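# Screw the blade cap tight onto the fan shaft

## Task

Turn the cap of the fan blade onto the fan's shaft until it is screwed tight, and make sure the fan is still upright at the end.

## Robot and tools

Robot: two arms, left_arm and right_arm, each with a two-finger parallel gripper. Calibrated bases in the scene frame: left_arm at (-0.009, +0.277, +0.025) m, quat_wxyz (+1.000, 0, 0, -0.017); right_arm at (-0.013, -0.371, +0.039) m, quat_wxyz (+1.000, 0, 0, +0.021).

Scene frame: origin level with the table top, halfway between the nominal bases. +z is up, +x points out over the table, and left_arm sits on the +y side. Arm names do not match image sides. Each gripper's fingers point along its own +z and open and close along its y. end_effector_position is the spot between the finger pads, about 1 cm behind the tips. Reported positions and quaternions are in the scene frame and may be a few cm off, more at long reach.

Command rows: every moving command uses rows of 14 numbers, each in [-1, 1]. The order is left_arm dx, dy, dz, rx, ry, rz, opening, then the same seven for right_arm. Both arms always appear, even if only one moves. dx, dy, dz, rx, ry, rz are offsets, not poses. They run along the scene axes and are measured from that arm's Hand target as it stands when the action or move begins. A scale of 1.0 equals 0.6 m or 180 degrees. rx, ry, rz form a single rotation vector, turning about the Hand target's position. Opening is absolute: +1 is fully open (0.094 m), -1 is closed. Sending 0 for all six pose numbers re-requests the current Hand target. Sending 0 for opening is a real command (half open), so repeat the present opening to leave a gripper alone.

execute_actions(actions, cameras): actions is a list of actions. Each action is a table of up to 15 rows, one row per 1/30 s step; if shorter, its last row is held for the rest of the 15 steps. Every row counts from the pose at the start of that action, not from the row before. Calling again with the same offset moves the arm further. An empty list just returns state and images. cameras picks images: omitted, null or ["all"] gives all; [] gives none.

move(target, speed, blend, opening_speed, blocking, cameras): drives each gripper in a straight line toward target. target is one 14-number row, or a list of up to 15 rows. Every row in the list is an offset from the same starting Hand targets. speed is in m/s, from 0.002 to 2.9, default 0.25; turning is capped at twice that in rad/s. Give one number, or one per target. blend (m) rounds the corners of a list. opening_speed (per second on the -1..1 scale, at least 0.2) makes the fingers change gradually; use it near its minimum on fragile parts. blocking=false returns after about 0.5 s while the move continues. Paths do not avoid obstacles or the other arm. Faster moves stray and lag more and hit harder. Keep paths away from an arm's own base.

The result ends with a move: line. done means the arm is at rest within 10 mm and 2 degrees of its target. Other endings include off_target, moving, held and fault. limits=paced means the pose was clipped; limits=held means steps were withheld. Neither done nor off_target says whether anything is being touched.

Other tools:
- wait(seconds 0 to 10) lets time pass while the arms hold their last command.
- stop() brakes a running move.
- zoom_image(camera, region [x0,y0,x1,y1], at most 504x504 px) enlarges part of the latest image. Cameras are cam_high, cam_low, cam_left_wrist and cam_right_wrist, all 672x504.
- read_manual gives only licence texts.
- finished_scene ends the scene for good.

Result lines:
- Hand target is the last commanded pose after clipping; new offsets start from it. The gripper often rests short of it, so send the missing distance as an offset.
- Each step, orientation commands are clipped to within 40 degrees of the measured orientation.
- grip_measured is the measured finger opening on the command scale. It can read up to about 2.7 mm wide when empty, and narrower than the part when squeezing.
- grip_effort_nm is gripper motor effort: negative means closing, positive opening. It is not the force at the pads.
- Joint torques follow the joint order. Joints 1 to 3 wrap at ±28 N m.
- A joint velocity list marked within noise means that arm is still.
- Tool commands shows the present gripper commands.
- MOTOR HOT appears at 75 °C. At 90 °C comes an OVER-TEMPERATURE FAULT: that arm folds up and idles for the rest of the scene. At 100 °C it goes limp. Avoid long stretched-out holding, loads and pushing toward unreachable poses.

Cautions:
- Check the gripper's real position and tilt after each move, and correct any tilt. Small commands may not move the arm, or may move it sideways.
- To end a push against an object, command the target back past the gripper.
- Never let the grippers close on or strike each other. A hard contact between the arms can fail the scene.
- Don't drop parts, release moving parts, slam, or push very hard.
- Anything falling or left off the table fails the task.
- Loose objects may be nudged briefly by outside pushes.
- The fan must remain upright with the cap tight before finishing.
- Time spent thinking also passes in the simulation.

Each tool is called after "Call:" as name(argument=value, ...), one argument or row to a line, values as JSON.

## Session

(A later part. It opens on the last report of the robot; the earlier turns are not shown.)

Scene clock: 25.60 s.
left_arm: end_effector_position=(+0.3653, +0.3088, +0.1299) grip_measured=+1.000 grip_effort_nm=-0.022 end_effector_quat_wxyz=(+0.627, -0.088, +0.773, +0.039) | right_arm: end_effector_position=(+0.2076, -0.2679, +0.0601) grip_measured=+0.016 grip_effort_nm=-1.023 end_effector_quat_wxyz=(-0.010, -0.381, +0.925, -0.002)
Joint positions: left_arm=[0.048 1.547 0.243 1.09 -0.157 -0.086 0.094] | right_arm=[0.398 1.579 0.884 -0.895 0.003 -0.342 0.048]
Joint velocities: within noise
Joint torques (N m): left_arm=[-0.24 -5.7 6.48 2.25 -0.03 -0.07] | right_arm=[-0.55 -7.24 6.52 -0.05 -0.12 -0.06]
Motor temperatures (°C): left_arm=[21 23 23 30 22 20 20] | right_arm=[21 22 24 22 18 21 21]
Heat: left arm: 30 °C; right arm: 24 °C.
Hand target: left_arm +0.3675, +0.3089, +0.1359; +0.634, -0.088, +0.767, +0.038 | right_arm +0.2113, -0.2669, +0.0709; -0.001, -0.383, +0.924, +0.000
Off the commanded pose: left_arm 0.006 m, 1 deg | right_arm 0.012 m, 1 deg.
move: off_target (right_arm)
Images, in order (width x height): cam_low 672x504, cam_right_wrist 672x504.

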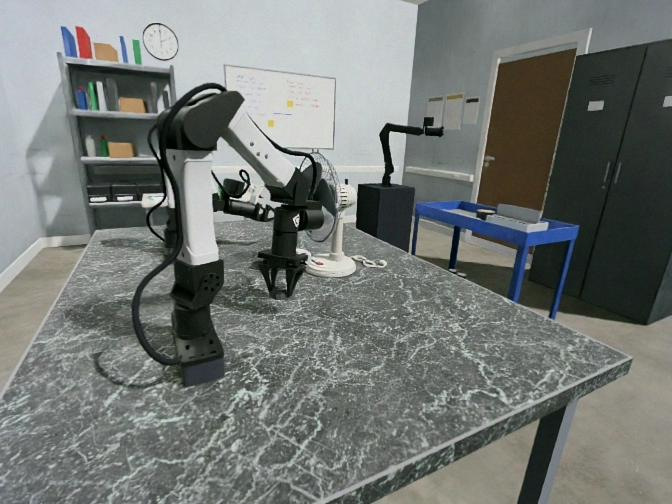

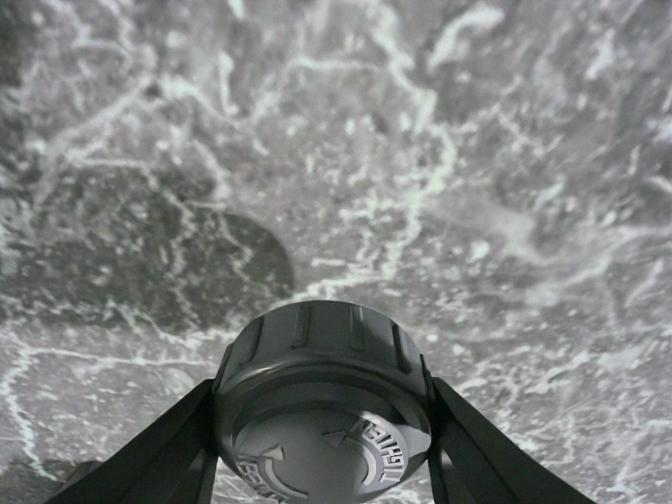

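Call:
move(
  target=[-0.1125,-0.1482,0.1402,-0.0052,-0.0669,-0.3337,1, 0.0145,0.3115,0.3318,0.1956,-0.4725,-0.1956,-0.1],
  speed=0.3,
)

Scene clock: 31.17 s.
left_arm: end_effector_position=(+0.2957, +0.2177, +0.2101) grip_measured=+1.000 grip_effort_nm=-0.037 end_effector_quat_wxyz=(+0.632, +0.286, +0.652, -0.306) | right_arm: end_effector_position=(+0.2204, -0.0789, +0.2736) grip_measured=+0.016 grip_effort_nm=-1.028 end_effector_quat_wxyz=(+0.705, -0.002, +0.709, +0.002)
Joint positions: left_arm=[0.39 1.313 0.291 0.978 1.221 0.004 0.094] | right_arm=[1.32 1.55 0.718 0.809 1.357 0.022 0.048]
Joint velocities: within noise
Joint torques (N m): left_arm=[0.16 -3.04 9.4 1.88 0.15 -0.09] | right_arm=[-0.08 -4.57 4.59 2.14 -0.02 0.04]
Motor temperatures (°C): left_arm=[21 23 24 30 22 20 20] | right_arm=[21 22 24 23 18 21 21]
Heat: left arm: 30 °C; right arm: 24 °C.
Hand target: left_arm +0.3000, +0.2199, +0.2200; +0.641, +0.299, +0.641, -0.299 | right_arm +0.2200, -0.0798, +0.2701; +0.707, +0.000, +0.707, +0.000
Off the commanded pose: left_arm 0.011 m, 2 deg | right_arm 0.004 m, 0 deg.
move: off_target (left_arm)

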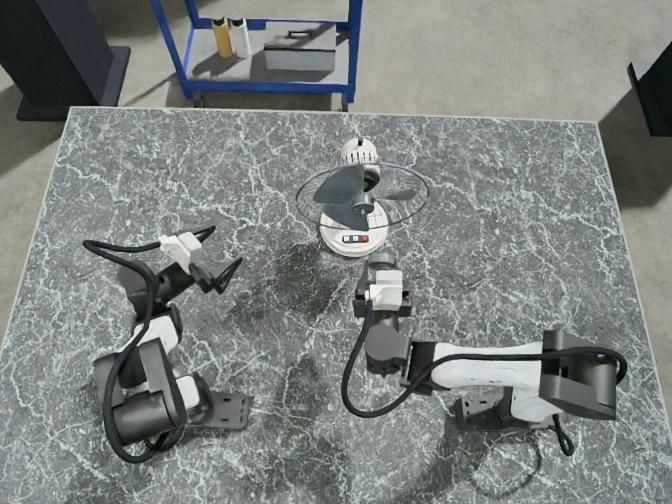

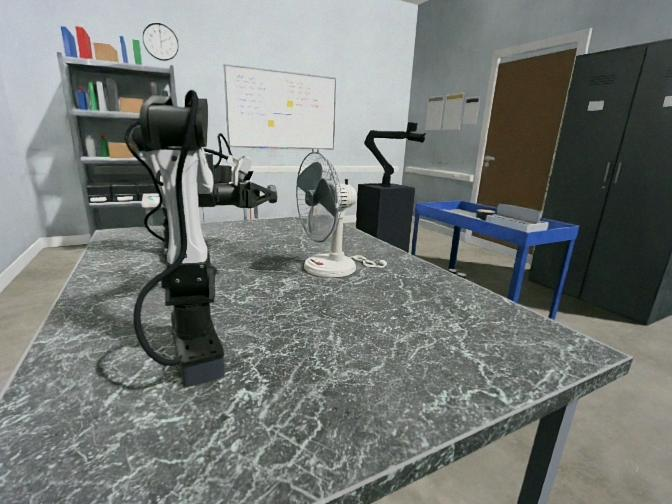

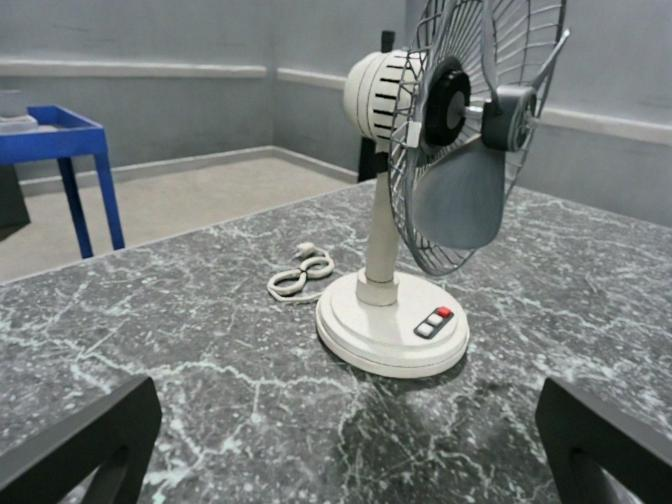

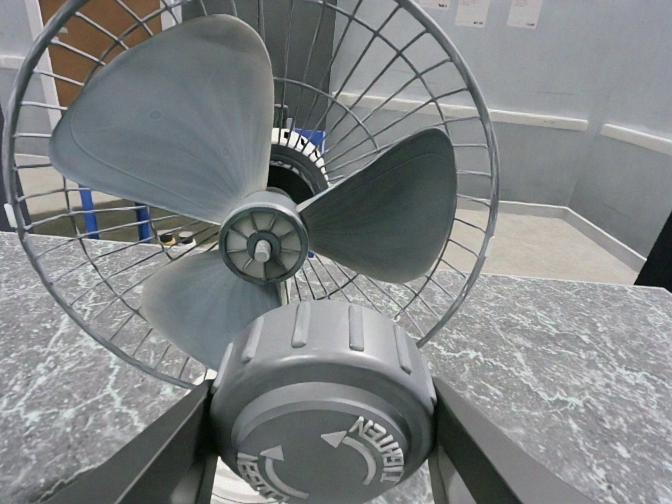

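Call:
zoom_image(
  camera="cam_right_wrist",
  region=[190, 170, 350, 310],
)

Call:
zoom_image(
  camera="cam_left_wrist",
  region=[400, 60, 600, 210],
)

Call:
zoom_image(
  camera="cam_low",
  region=[235, 140, 375, 285],
)

Scaled by 3.150 from the camera's 672x504 image, which has a finer 960x720 frame.

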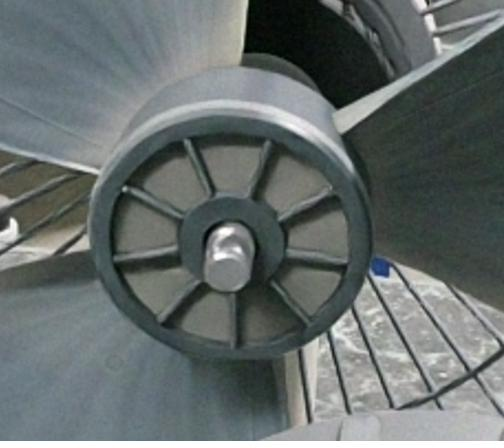

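Scaled by 2.520 from the camera's 672x504 image, which has a finer 960x720 frame.

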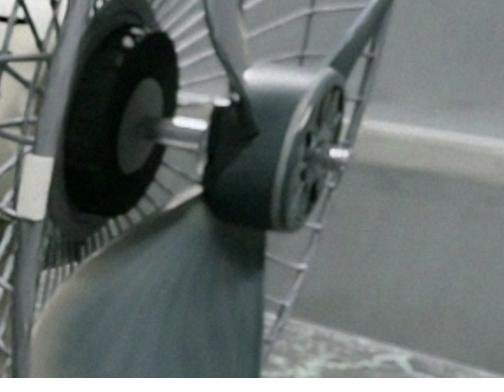

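Scaled by 3.476 from the camera's 672x504 image, which has a finer 960x720 frame.

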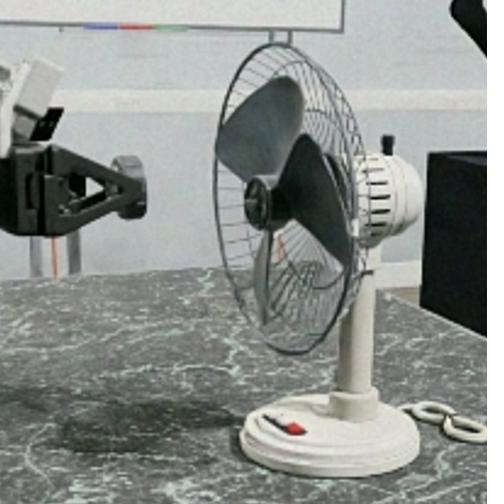

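Call:
zoom_image(
  camera="cam_right_wrist",
  region=[210, 120, 350, 290],
)

Call:
zoom_image(
  camera="cam_left_wrist",
  region=[330, 0, 590, 380],
)

Scaled by 2.965 from the camera's 672x504 image, which has a finer 960x720 frame.

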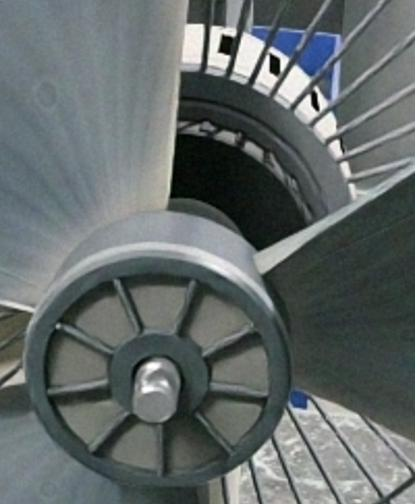

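Scaled by 1.326 from the camera's 672x504 image, which has a finer 960x720 frame.

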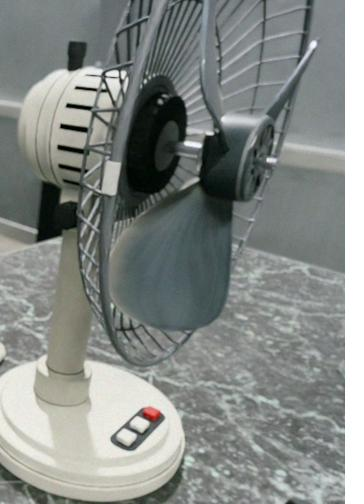

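Call:
move(
  target=[0,0,0.0167,0,0,-0.0556,1, 0.1,0.0567,-0.0183,0,0,0,-0.1],
  speed=0.12,
)

Call:
zoom_image(
  camera="cam_right_wrist",
  region=[210, 120, 450, 360],
)

Call:
zoom_image(
  camera="cam_left_wrist",
  region=[352, 40, 672, 280],
)

Scene clock: 35.53 s.
left_arm: end_effector_position=(+0.2963, +0.2174, +0.2238) grip_measured=+1.000 grip_effort_nm=-0.027 end_effector_quat_wxyz=(+0.610, +0.346, +0.618, -0.356) | right_arm: end_effector_position=(+0.2759, -0.0518, +0.2495) grip_measured=+0.016 grip_effort_nm=-1.028 end_effector_quat_wxyz=(+0.702, -0.013, +0.712, -0.015)
Joint positions: left_arm=[0.421 1.41 0.413 0.975 1.426 0.002 0.094] | right_arm=[1.178 1.758 0.847 0.866 1.222 0.003 0.048]
Joint velocities: within noise
Joint torques (N m): left_arm=[0.21 -3.97 9.51 1.53 0.13 -0.09] | right_arm=[-0.64 -6.05 7.73 2.3 -0.17 0.02]
Motor temperatures (°C): left_arm=[21 23 24 30 22 20 20] | right_arm=[21 22 24 24 18 21 22]
Heat: left arm: 30 °C; right arm: 24 °C.
Hand target: left_arm +0.3000, +0.2199, +0.2300; +0.612, +0.354, +0.612, -0.354 | right_arm +0.2800, -0.0459, +0.2591; +0.707, +0.001, +0.707, +0.000
Off the commanded pose: left_arm 0.008 m, 1 deg | right_arm 0.012 m, 2 deg.
move: off_target (right_arm)

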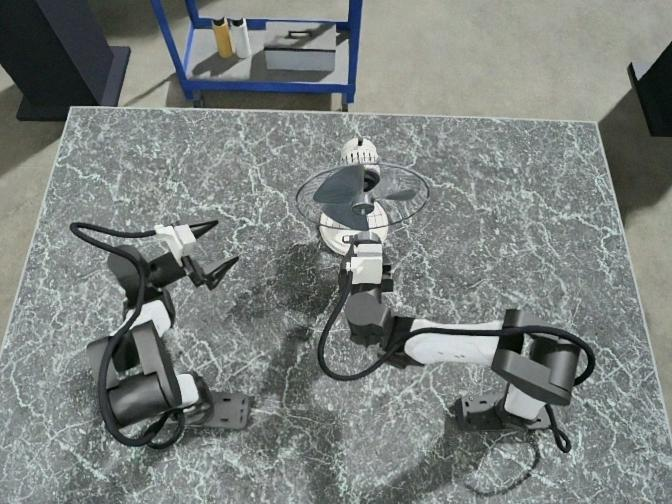

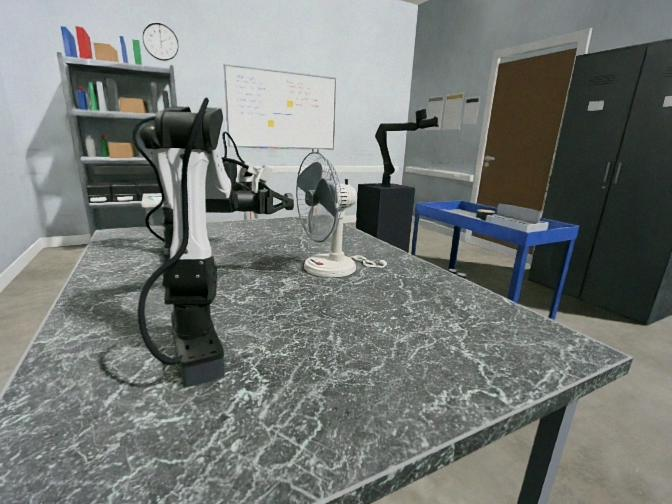

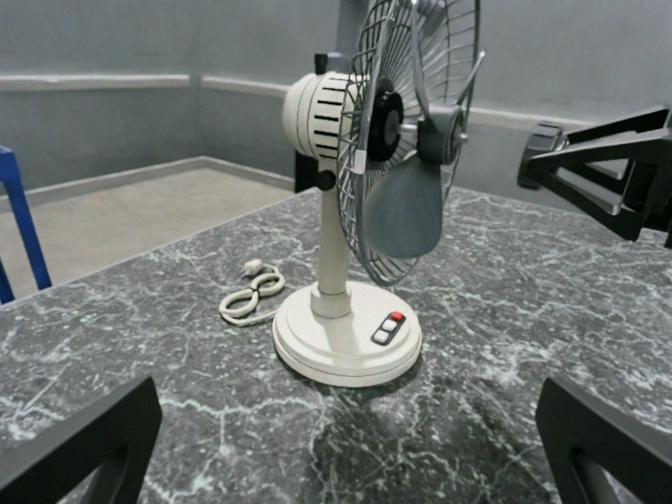

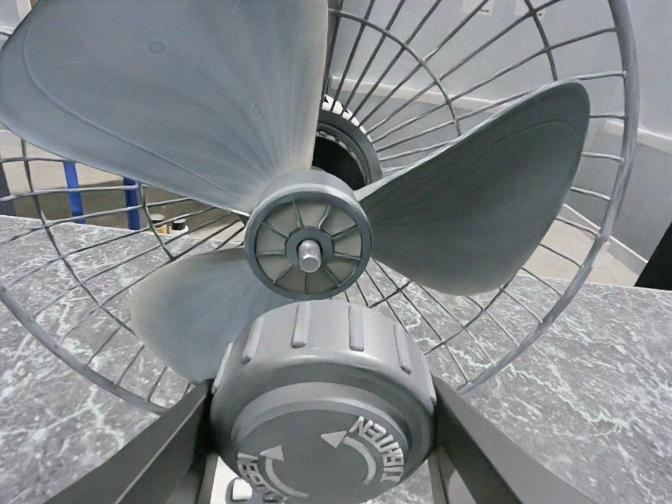

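Scaled by 2.100 from the camera's 672x504 image, which has a finer 960x720 frame.

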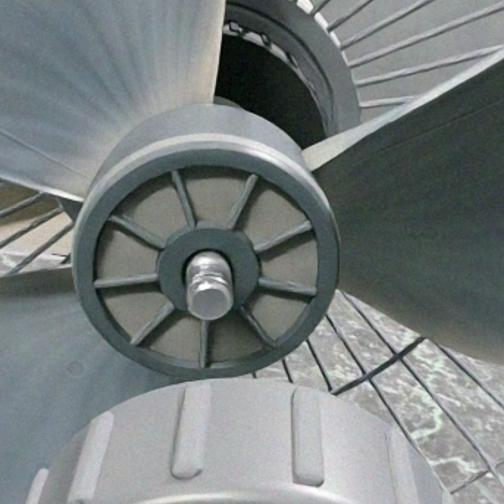

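Scaled by 1.575 from the camera's 672x504 image, which has a finer 960x720 frame.

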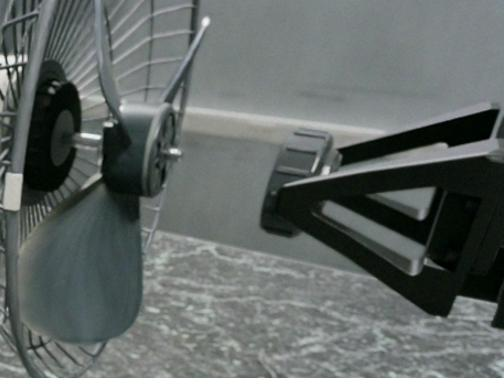

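Call:
move(
  target=[0,0,0,0,0,0,1, 0.0333,0.0048,0.0057,0,0,0,-0.1],
  speed=0.08,
)

Call:
zoom_image(
  camera="cam_right_wrist",
  region=[200, 150, 460, 360],
)

Call:
zoom_image(
  camera="cam_left_wrist",
  region=[412, 80, 612, 230],
)

Scene clock: 37.73 s.
left_arm: end_effector_position=(+0.2962, +0.2173, +0.2239) grip_measured=+1.000 grip_effort_nm=-0.022 end_effector_quat_wxyz=(+0.609, +0.346, +0.618, -0.357) | right_arm: end_effector_position=(+0.2954, -0.0484, +0.2559) grip_measured=+0.016 grip_effort_nm=-1.023 end_effector_quat_wxyz=(+0.704, -0.005, +0.710, -0.007)
Joint positions: left_arm=[0.421 1.41 0.413 0.975 1.427 0.001 0.094] | right_arm=[1.129 1.784 0.896 0.867 1.172 0.001 0.048]
Joint velocities: within noise
Joint torques (N m): left_arm=[0.23 -3.79 9.35 1.55 0.13 -0.1] | right_arm=[-0.8 -6.49 7.88 2.06 -0.21 0.06]
Motor temperatures (°C): left_arm=[21 23 25 30 22 20 20] | right_arm=[21 22 25 24 18 21 22]
Heat: left arm: 30 °C; right arm: 25 °C.
Hand target: left_arm +0.3000, +0.2199, +0.2300; +0.612, +0.354, +0.612, -0.354 | right_arm +0.3000, -0.0431, +0.2626; +0.707, +0.001, +0.707, +0.000
Off the commanded pose: left_arm 0.008 m, 1 deg | right_arm 0.010 m, 1 deg.
move: done

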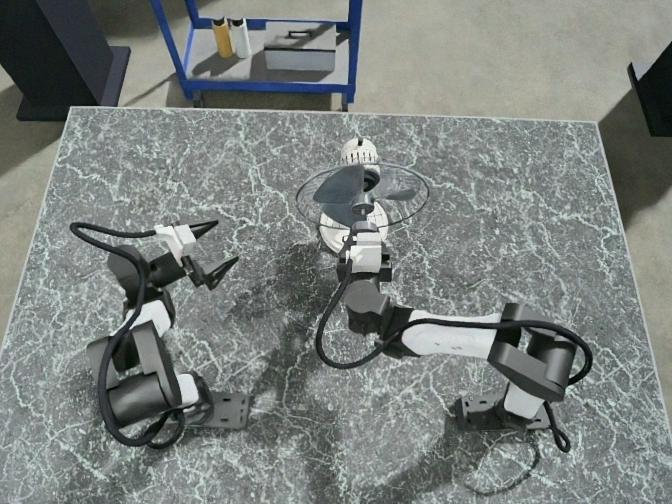

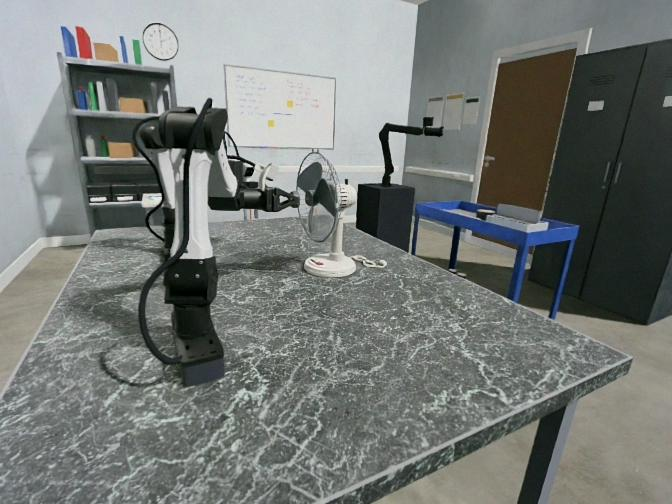

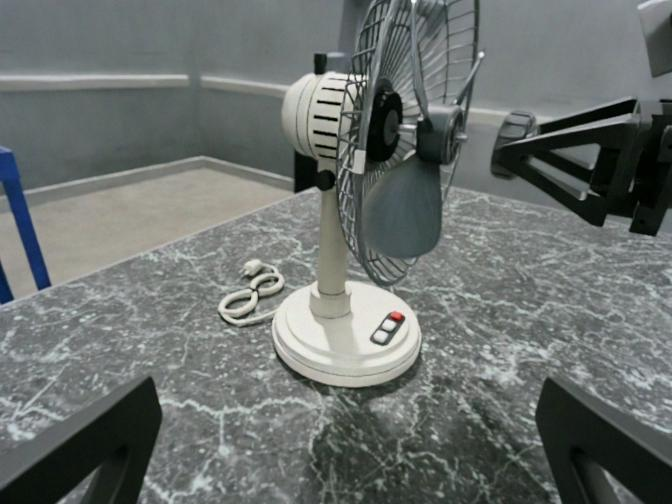

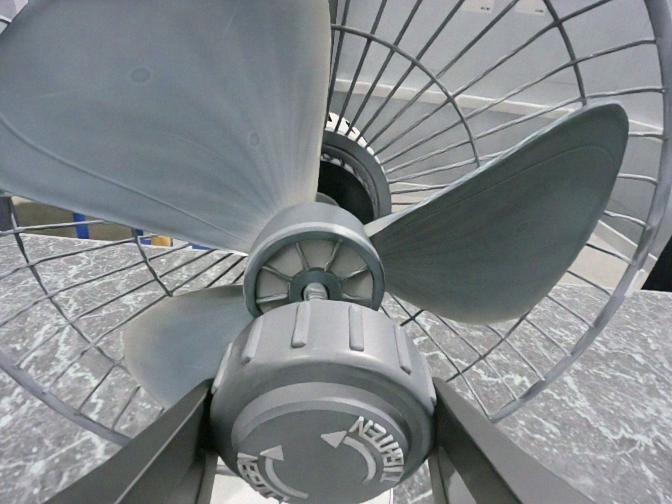

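Scaled by 1.938 from the camera's 672x504 image, which has a finer 960x720 frame.

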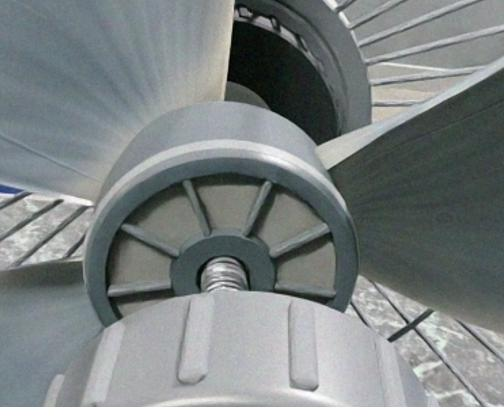

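Scaled by 2.520 from the camera's 672x504 image, which has a finer 960x720 frame.

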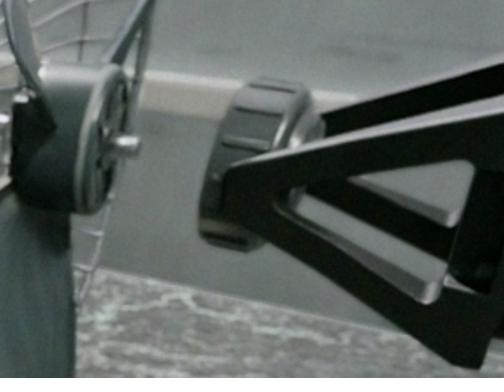

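Call:
move(
  target=[0,0,0,0,0,0,1, 0.0043,0.0065,0.0035,0.622,0,0,-0.1],
  speed=0.7,
)

Call:
zoom_image(
  camera="cam_right_wrist",
  region=[200, 150, 460, 360],
)

Call:
zoom_image(
  camera="cam_left_wrist",
  region=[412, 80, 612, 230],
)

Scene clock: 41.20 s.
left_arm: end_effector_position=(+0.2962, +0.2173, +0.2239) grip_measured=+1.000 grip_effort_nm=-0.017 end_effector_quat_wxyz=(+0.609, +0.346, +0.618, -0.357) | right_arm: end_effector_position=(+0.2987, -0.0389, +0.2405) grip_measured=+0.016 grip_effort_nm=-1.028 end_effector_quat_wxyz=(+0.408, +0.578, +0.422, +0.566)
Joint positions: left_arm=[0.421 1.41 0.413 0.975 1.427 0.001 0.094] | right_arm=[1.129 1.835 0.919 0.851 1.163 1.947 0.048]
Joint velocities: within noise
Joint torques (N m): left_arm=[0.13 -3.92 9.4 1.55 0.11 -0.09] | right_arm=[-0.92 -10.8 7.73 1.95 -0.13 0.11]
Motor temperatures (°C): left_arm=[21 23 25 29 22 20 20] | right_arm=[21 22 25 25 18 21 22]
Heat: left arm: 29 °C; right arm: 25 °C.
Hand target: left_arm +0.3000, +0.2200, +0.2300; +0.612, +0.353, +0.612, -0.354 | right_arm +0.3026, -0.0392, +0.2647; +0.395, +0.587, +0.396, +0.586
Off the commanded pose: left_arm 0.008 m, 1 deg | right_arm 0.024 m, 4 deg.
move: off_target (right_arm)

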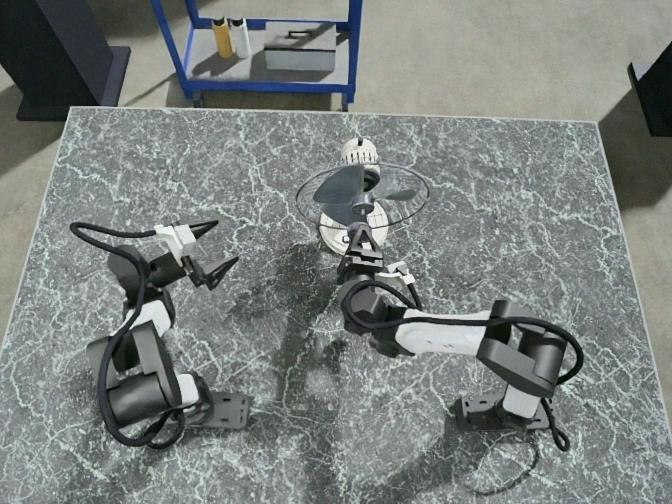

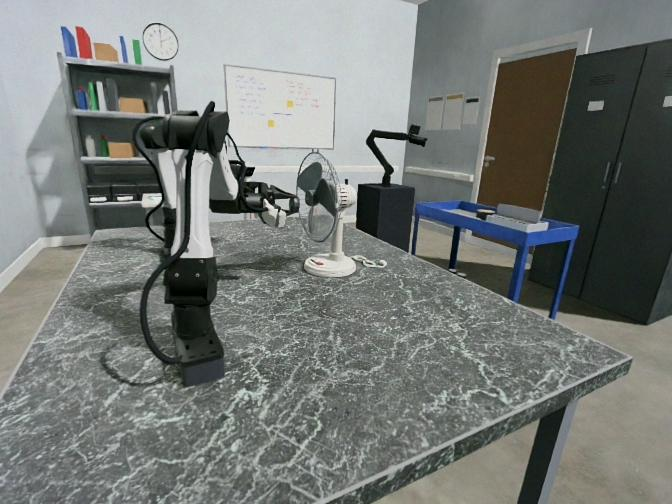

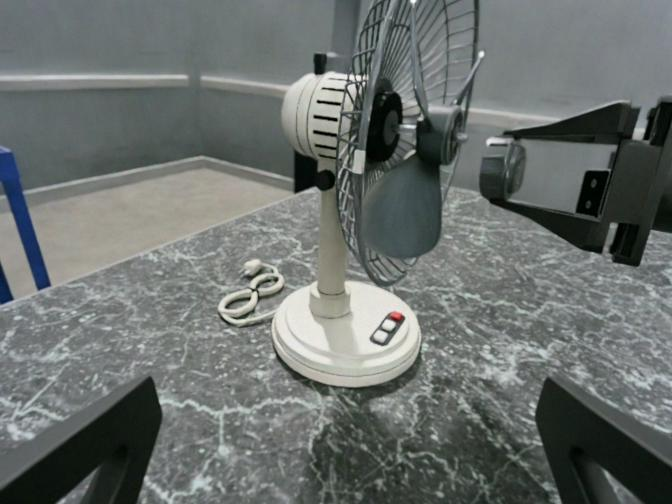

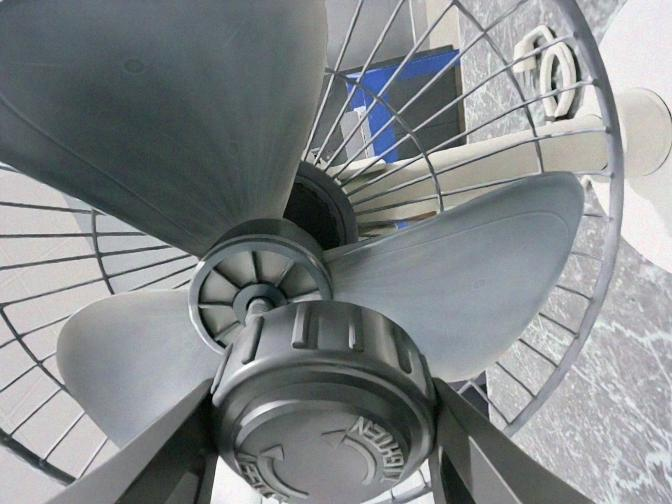

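Scaled by 1.938 from the camera's 672x504 image, which has a finer 960x720 frame.

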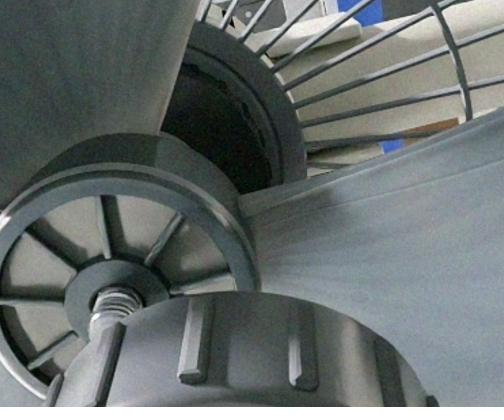

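Scaled by 2.520 from the camera's 672x504 image, which has a finer 960x720 frame.

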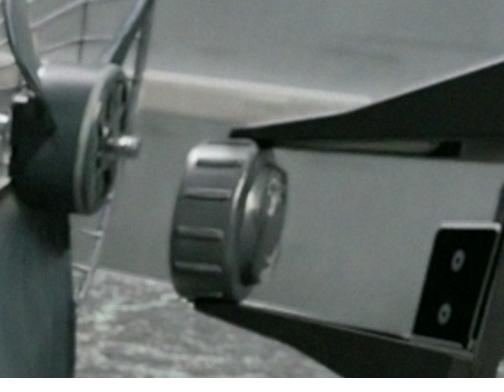

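Call:
move(
  target=[0,0,0,0,0,0,1, 0,-0.0093,0.03,0,-0.0078,0,-0.1],
  speed=0.08,
  cameras=["cam_right_wrist","cam_left_wrist"],
)

Call:
zoom_image(
  camera="cam_right_wrist",
  region=[200, 150, 460, 360],
)

Call:
zoom_image(
  camera="cam_left_wrist",
  region=[412, 80, 612, 230],
)

Scene clock: 42.60 s.
left_arm: end_effector_position=(+0.2961, +0.2173, +0.2239) grip_measured=+1.000 grip_effort_nm=-0.017 end_effector_quat_wxyz=(+0.609, +0.346, +0.618, -0.357) | right_arm: end_effector_position=(+0.2991, -0.0426, +0.2552) grip_measured=+0.016 grip_effort_nm=-1.023 end_effector_quat_wxyz=(+0.411, +0.574, +0.420, +0.571)
Joint positions: left_arm=[0.421 1.41 0.413 0.975 1.427 0.001 0.094] | right_arm=[1.124 1.8 0.919 0.852 1.157 1.912 0.048]
Joint velocities: within noise
Joint torques (N m): left_arm=[0.13 -3.84 9.44 1.54 0.13 -0.09] | right_arm=[-1.2 -10.86 7.36 2.23 -0.08 -0.09]
Motor temperatures (°C): left_arm=[21 23 25 29 22 20 20] | right_arm=[21 23 25 25 18 21 22]
Heat: left arm: 29 °C; right arm: 25 °C.
Hand target: left_arm +0.3000, +0.2199, +0.2300; +0.612, +0.354, +0.612, -0.354 | right_arm +0.3025, -0.0446, +0.2826; +0.400, +0.579, +0.391, +0.593
Off the commanded pose: left_arm 0.008 m, 1 deg | right_arm 0.028 m, 4 deg.
move: off_target (right_arm)
Images, in order (width x height): cam_left_wrist 672x504, cam_right_wrist 672x504.

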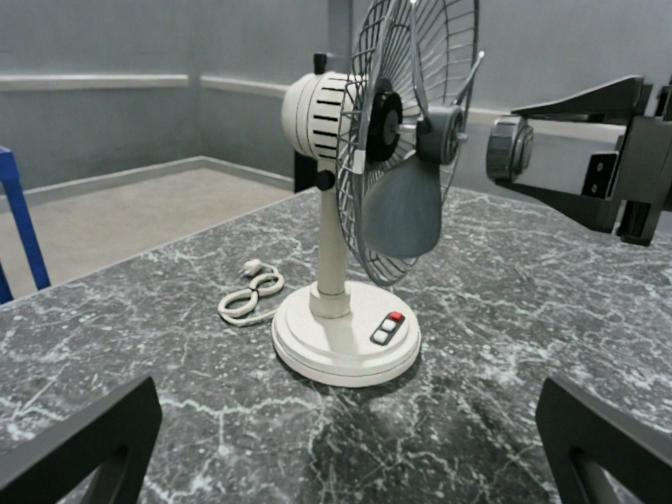

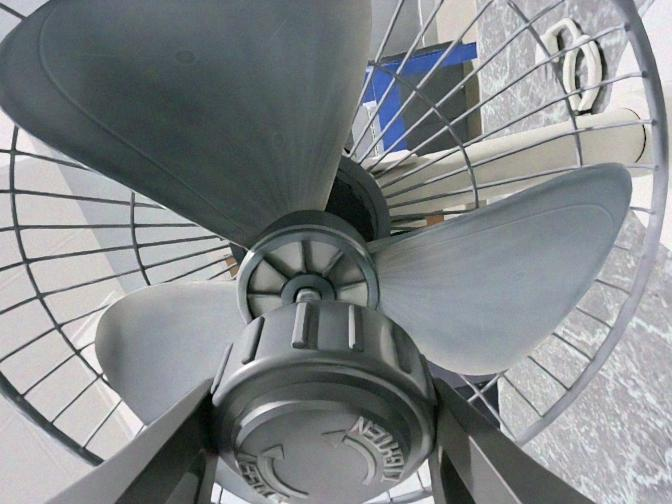

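Scaled by 1.938 from the camera's 672x504 image, which has a finer 960x720 frame.

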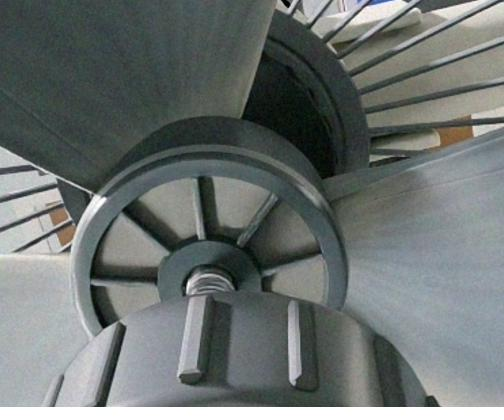

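Scaled by 2.520 from the camera's 672x504 image, which has a finer 960x720 frame.

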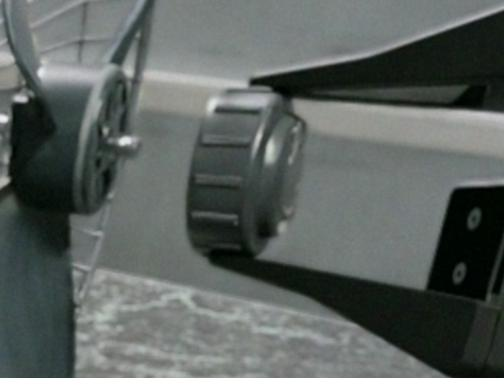

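Call:
execute_actions(
  actions=[],
  cameras=["cam_high"],
)

Call:
zoom_image(
  camera="cam_high",
  region=[310, 170, 430, 290],
)

Scene clock: 44.03 s.
left_arm: end_effector_position=(+0.2961, +0.2173, +0.2239) grip_measured=+1.000 grip_effort_nm=-0.017 end_effector_quat_wxyz=(+0.609, +0.346, +0.618, -0.357) | right_arm: end_effector_position=(+0.2991, -0.0426, +0.2552) grip_measured=+0.016 grip_effort_nm=-1.023 end_effector_quat_wxyz=(+0.411, +0.574, +0.420, +0.571)
Joint positions: left_arm=[0.421 1.41 0.413 0.975 1.427 0.001 0.094] | right_arm=[1.124 1.8 0.919 0.852 1.156 1.911 0.048]
Joint velocities: within noise
Joint torques (N m): left_arm=[0.2 -3.85 9.31 1.54 0.13 -0.11] | right_arm=[-0.91 -10.82 7.34 2.21 -0.1 -0.09]
Motor temperatures (°C): left_arm=[21 23 25 29 22 20 20] | right_arm=[21 23 26 25 18 21 22]
Heat: left arm: 29 °C; right arm: 26 °C.
Hand target: left_arm +0.3000, +0.2199, +0.2300; +0.612, +0.354, +0.612, -0.354 | right_arm +0.3025, -0.0447, +0.2826; +0.400, +0.579, +0.391, +0.593
Tool commands: left_gripper/opening=+1.0 right_gripper/opening=-0.1
Off the commanded pose: left_arm 0.008 m, 1 deg | right_arm 0.028 m, 4 deg.
Images, in order (width x height): cam_high 672x504.

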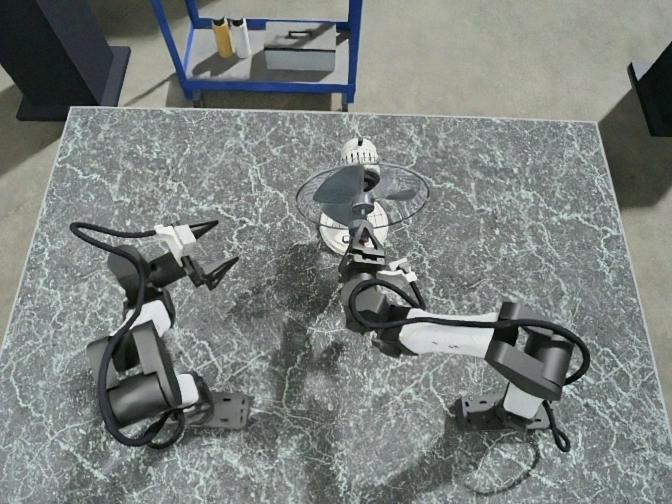

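Scaled by 4.200 from the camera's 672x504 image, which has a finer 960x720 frame.

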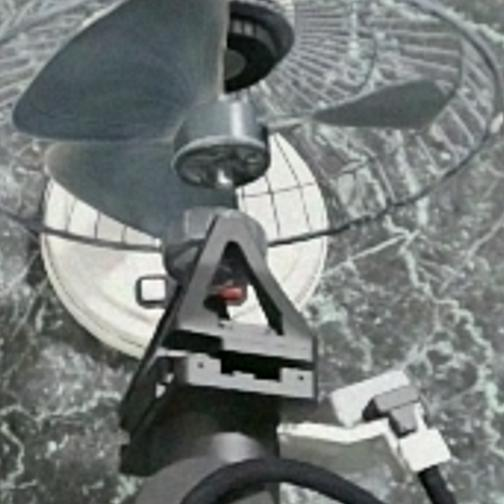

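Call:
move(
  target=[0,0,0,0,0,0,1, 0.0217,-0.0073,0.0075,0,-0.004,0,-0.1],
  speed=0.06,
)

Call:
zoom_image(
  camera="cam_right_wrist",
  region=[200, 150, 460, 360],
)

Call:
zoom_image(
  camera="cam_left_wrist",
  region=[412, 80, 612, 230],
)

Call:
zoom_image(
  camera="cam_high",
  region=[325, 180, 405, 260],
)

Scene clock: 45.53 s.
left_arm: end_effector_position=(+0.2961, +0.2173, +0.2239) grip_measured=+1.000 grip_effort_nm=-0.027 end_effector_quat_wxyz=(+0.609, +0.346, +0.618, -0.357) | right_arm: end_effector_position=(+0.3124, -0.0491, +0.2578) grip_measured=+0.016 grip_effort_nm=-1.028 end_effector_quat_wxyz=(+0.414, +0.571, +0.419, +0.571)
Joint positions: left_arm=[0.421 1.41 0.413 0.975 1.427 0.001 0.094] | right_arm=[1.083 1.8 0.919 0.871 1.119 1.89 0.048]
Joint velocities: within noise
Joint torques (N m): left_arm=[0.25 -3.96 9.43 1.55 0.08 -0.07] | right_arm=[-0.84 -10.56 7.9 2.27 -0.11 -0.11]
Motor temperatures (°C): left_arm=[21 23 25 29 22 20 20] | right_arm=[21 24 26 26 18 21 22]
Heat: left arm: 29 °C; right arm: 26 °C.
Hand target: left_arm +0.3000, +0.2199, +0.2300; +0.612, +0.354, +0.612, -0.354 | right_arm +0.3155, -0.0491, +0.2871; +0.402, +0.576, +0.388, +0.596
Off the commanded pose: left_arm 0.008 m, 1 deg | right_arm 0.029 m, 5 deg.
move: off_target (right_arm)

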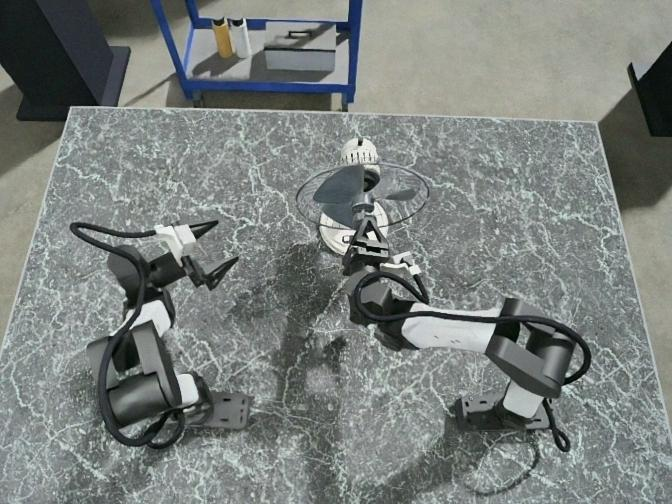

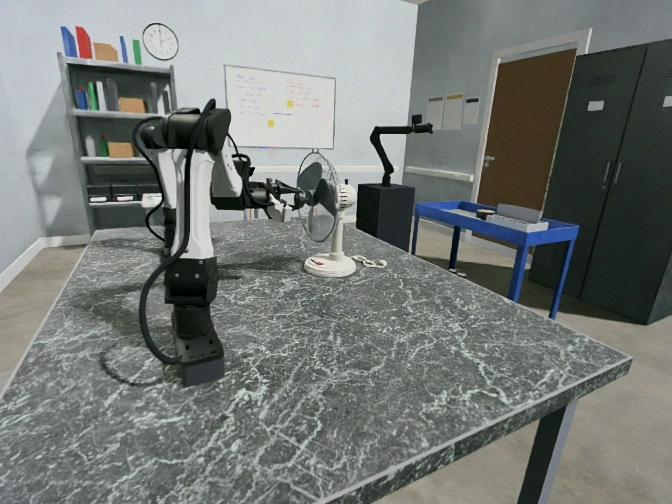

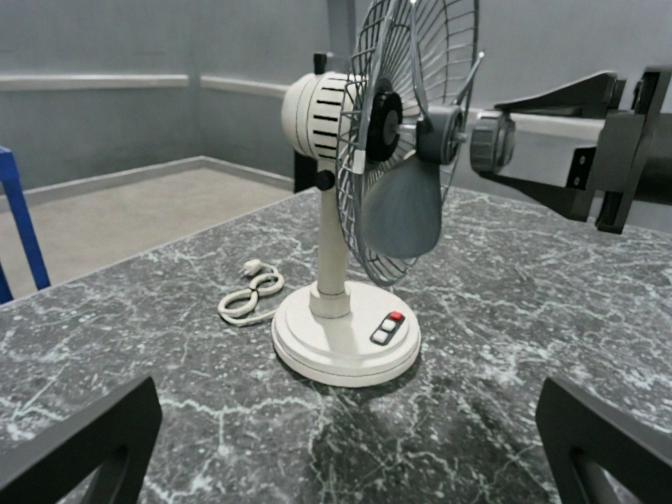

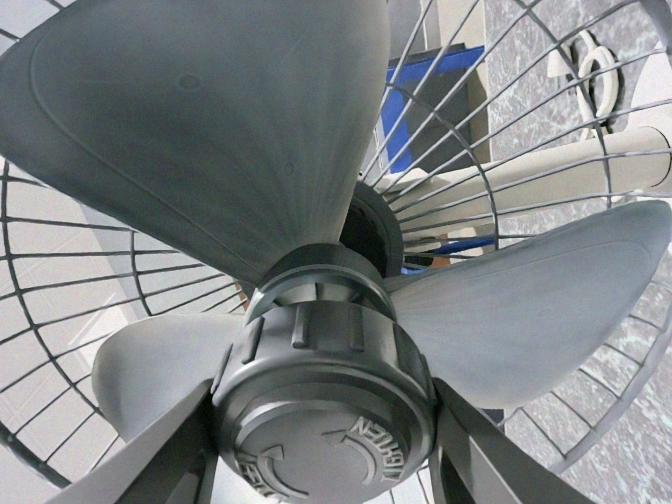

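Scaled by 1.938 from the camera's 672x504 image, which has a finer 960x720 frame.

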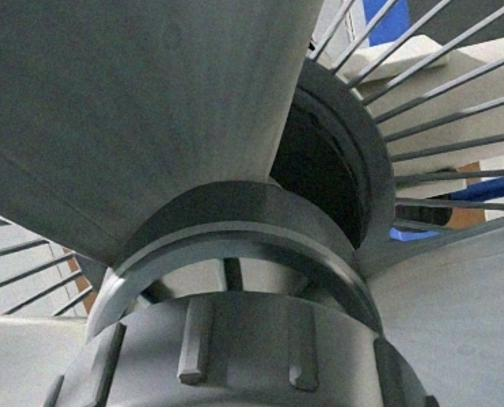

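Scaled by 2.520 from the camera's 672x504 image, which has a finer 960x720 frame.

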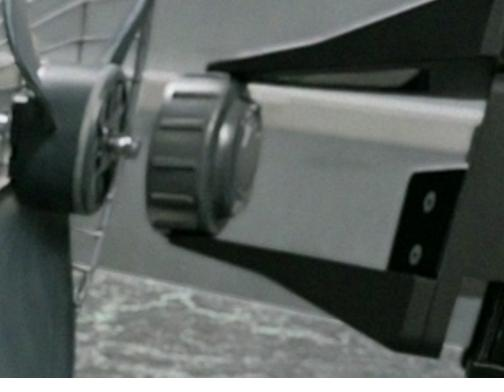

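Scaled by 6.300 from the camera's 672x504 image, which has a finer 960x720 frame.

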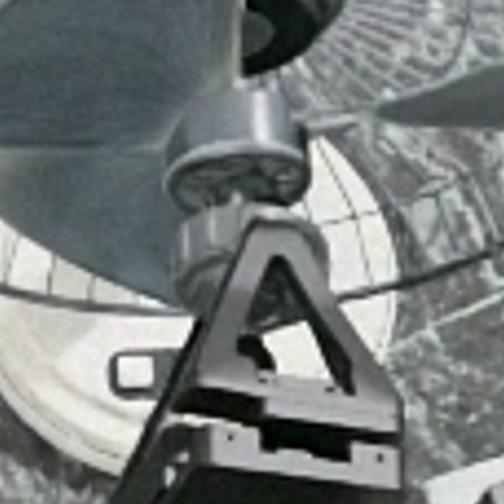

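Call:
move(
  target=[0,0,0,0,0,0,1, 0.0117,0.0035,0.003,0,0,0,-0.1],
  speed=0.05,
)

Call:
zoom_image(
  camera="cam_right_wrist",
  region=[200, 150, 460, 360],
)

Call:
zoom_image(
  camera="cam_left_wrist",
  region=[412, 80, 612, 230],
)

Call:
zoom_image(
  camera="cam_high",
  region=[325, 180, 405, 260],
)

Scene clock: 46.80 s.
left_arm: end_effector_position=(+0.2961, +0.2173, +0.2239) grip_measured=+1.000 grip_effort_nm=-0.012 end_effector_quat_wxyz=(+0.609, +0.346, +0.618, -0.357) | right_arm: end_effector_position=(+0.3190, -0.0473, +0.2685) grip_measured=+0.016 grip_effort_nm=-1.023 end_effector_quat_wxyz=(+0.409, +0.573, +0.409, +0.581)
Joint positions: left_arm=[0.421 1.41 0.413 0.975 1.427 0.001 0.094] | right_arm=[1.068 1.8 0.949 0.872 1.104 1.89 0.048]
Joint velocities: within noise
Joint torques (N m): left_arm=[0.03 -3.93 9.37 1.55 0.14 -0.12] | right_arm=[-0.91 -9.4 7.77 2.09 -0.17 -0.02]
Motor temperatures (°C): left_arm=[21 23 25 29 22 20 20] | right_arm=[21 24 26 26 18 21 22]
Heat: left arm: 29 °C; right arm: 26 °C.
Hand target: left_arm +0.3000, +0.2199, +0.2300; +0.612, +0.354, +0.612, -0.354 | right_arm +0.3226, -0.0470, +0.2889; +0.403, +0.576, +0.388, +0.596
Off the commanded pose: left_arm 0.008 m, 1 deg | right_arm 0.021 m, 3 deg.
move: off_target (right_arm)

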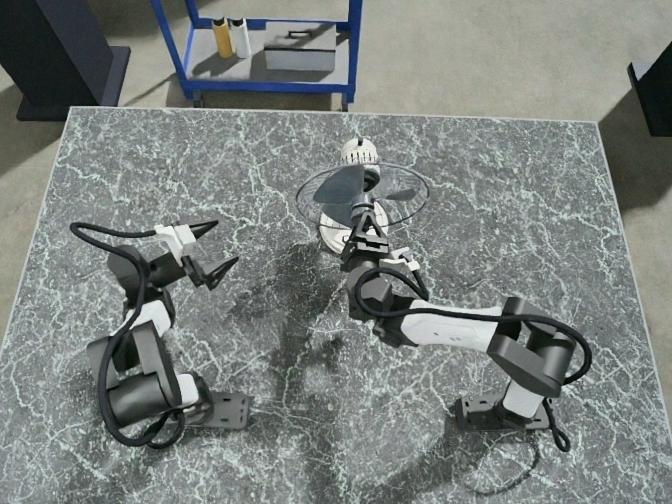

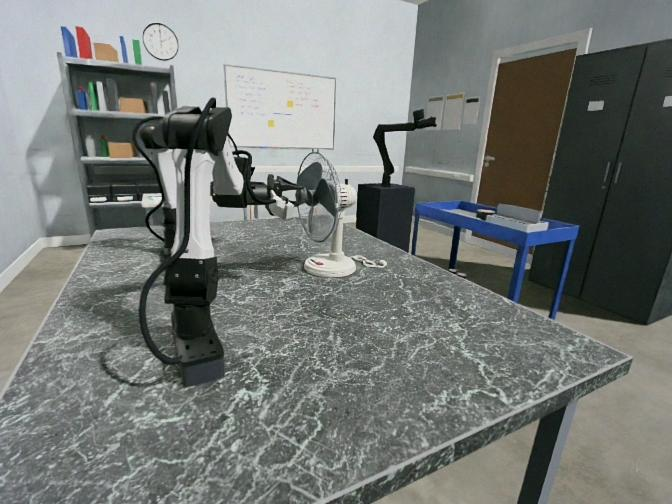

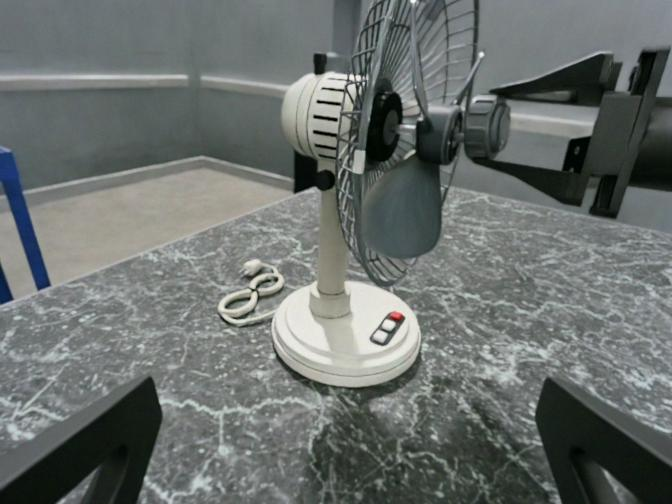

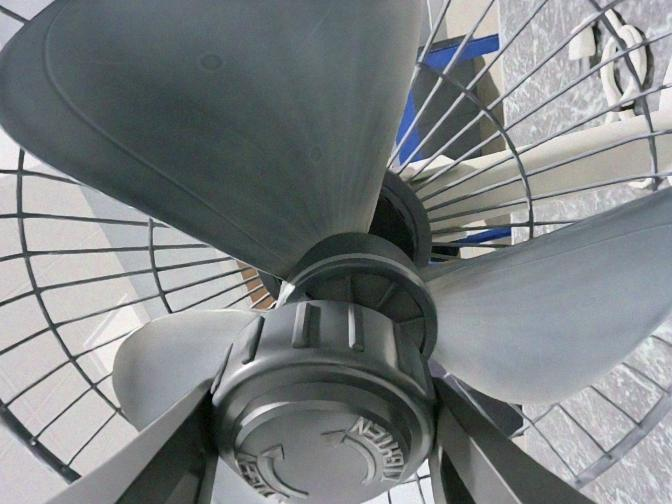

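Scaled by 1.938 from the camera's 672x504 image, which has a finer 960x720 frame.

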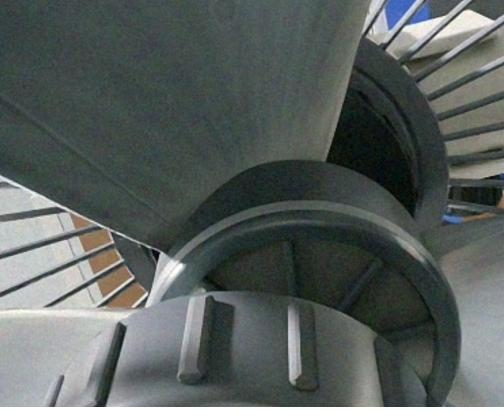

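Scaled by 2.520 from the camera's 672x504 image, which has a finer 960x720 frame.

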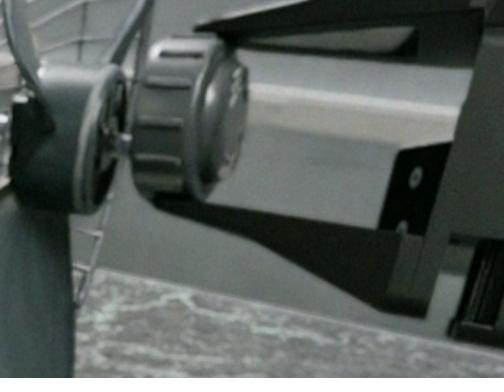

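Scaled by 6.300 from the camera's 672x504 image, which has a finer 960x720 frame.

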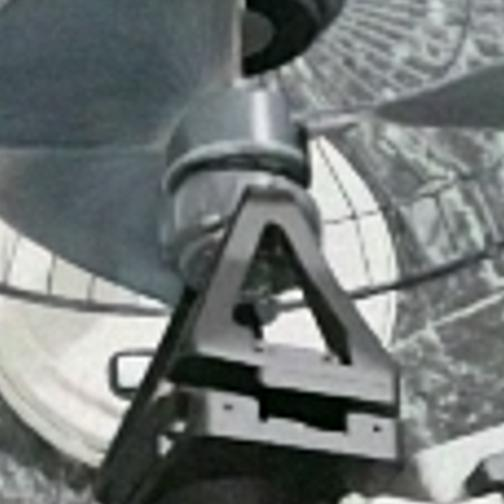

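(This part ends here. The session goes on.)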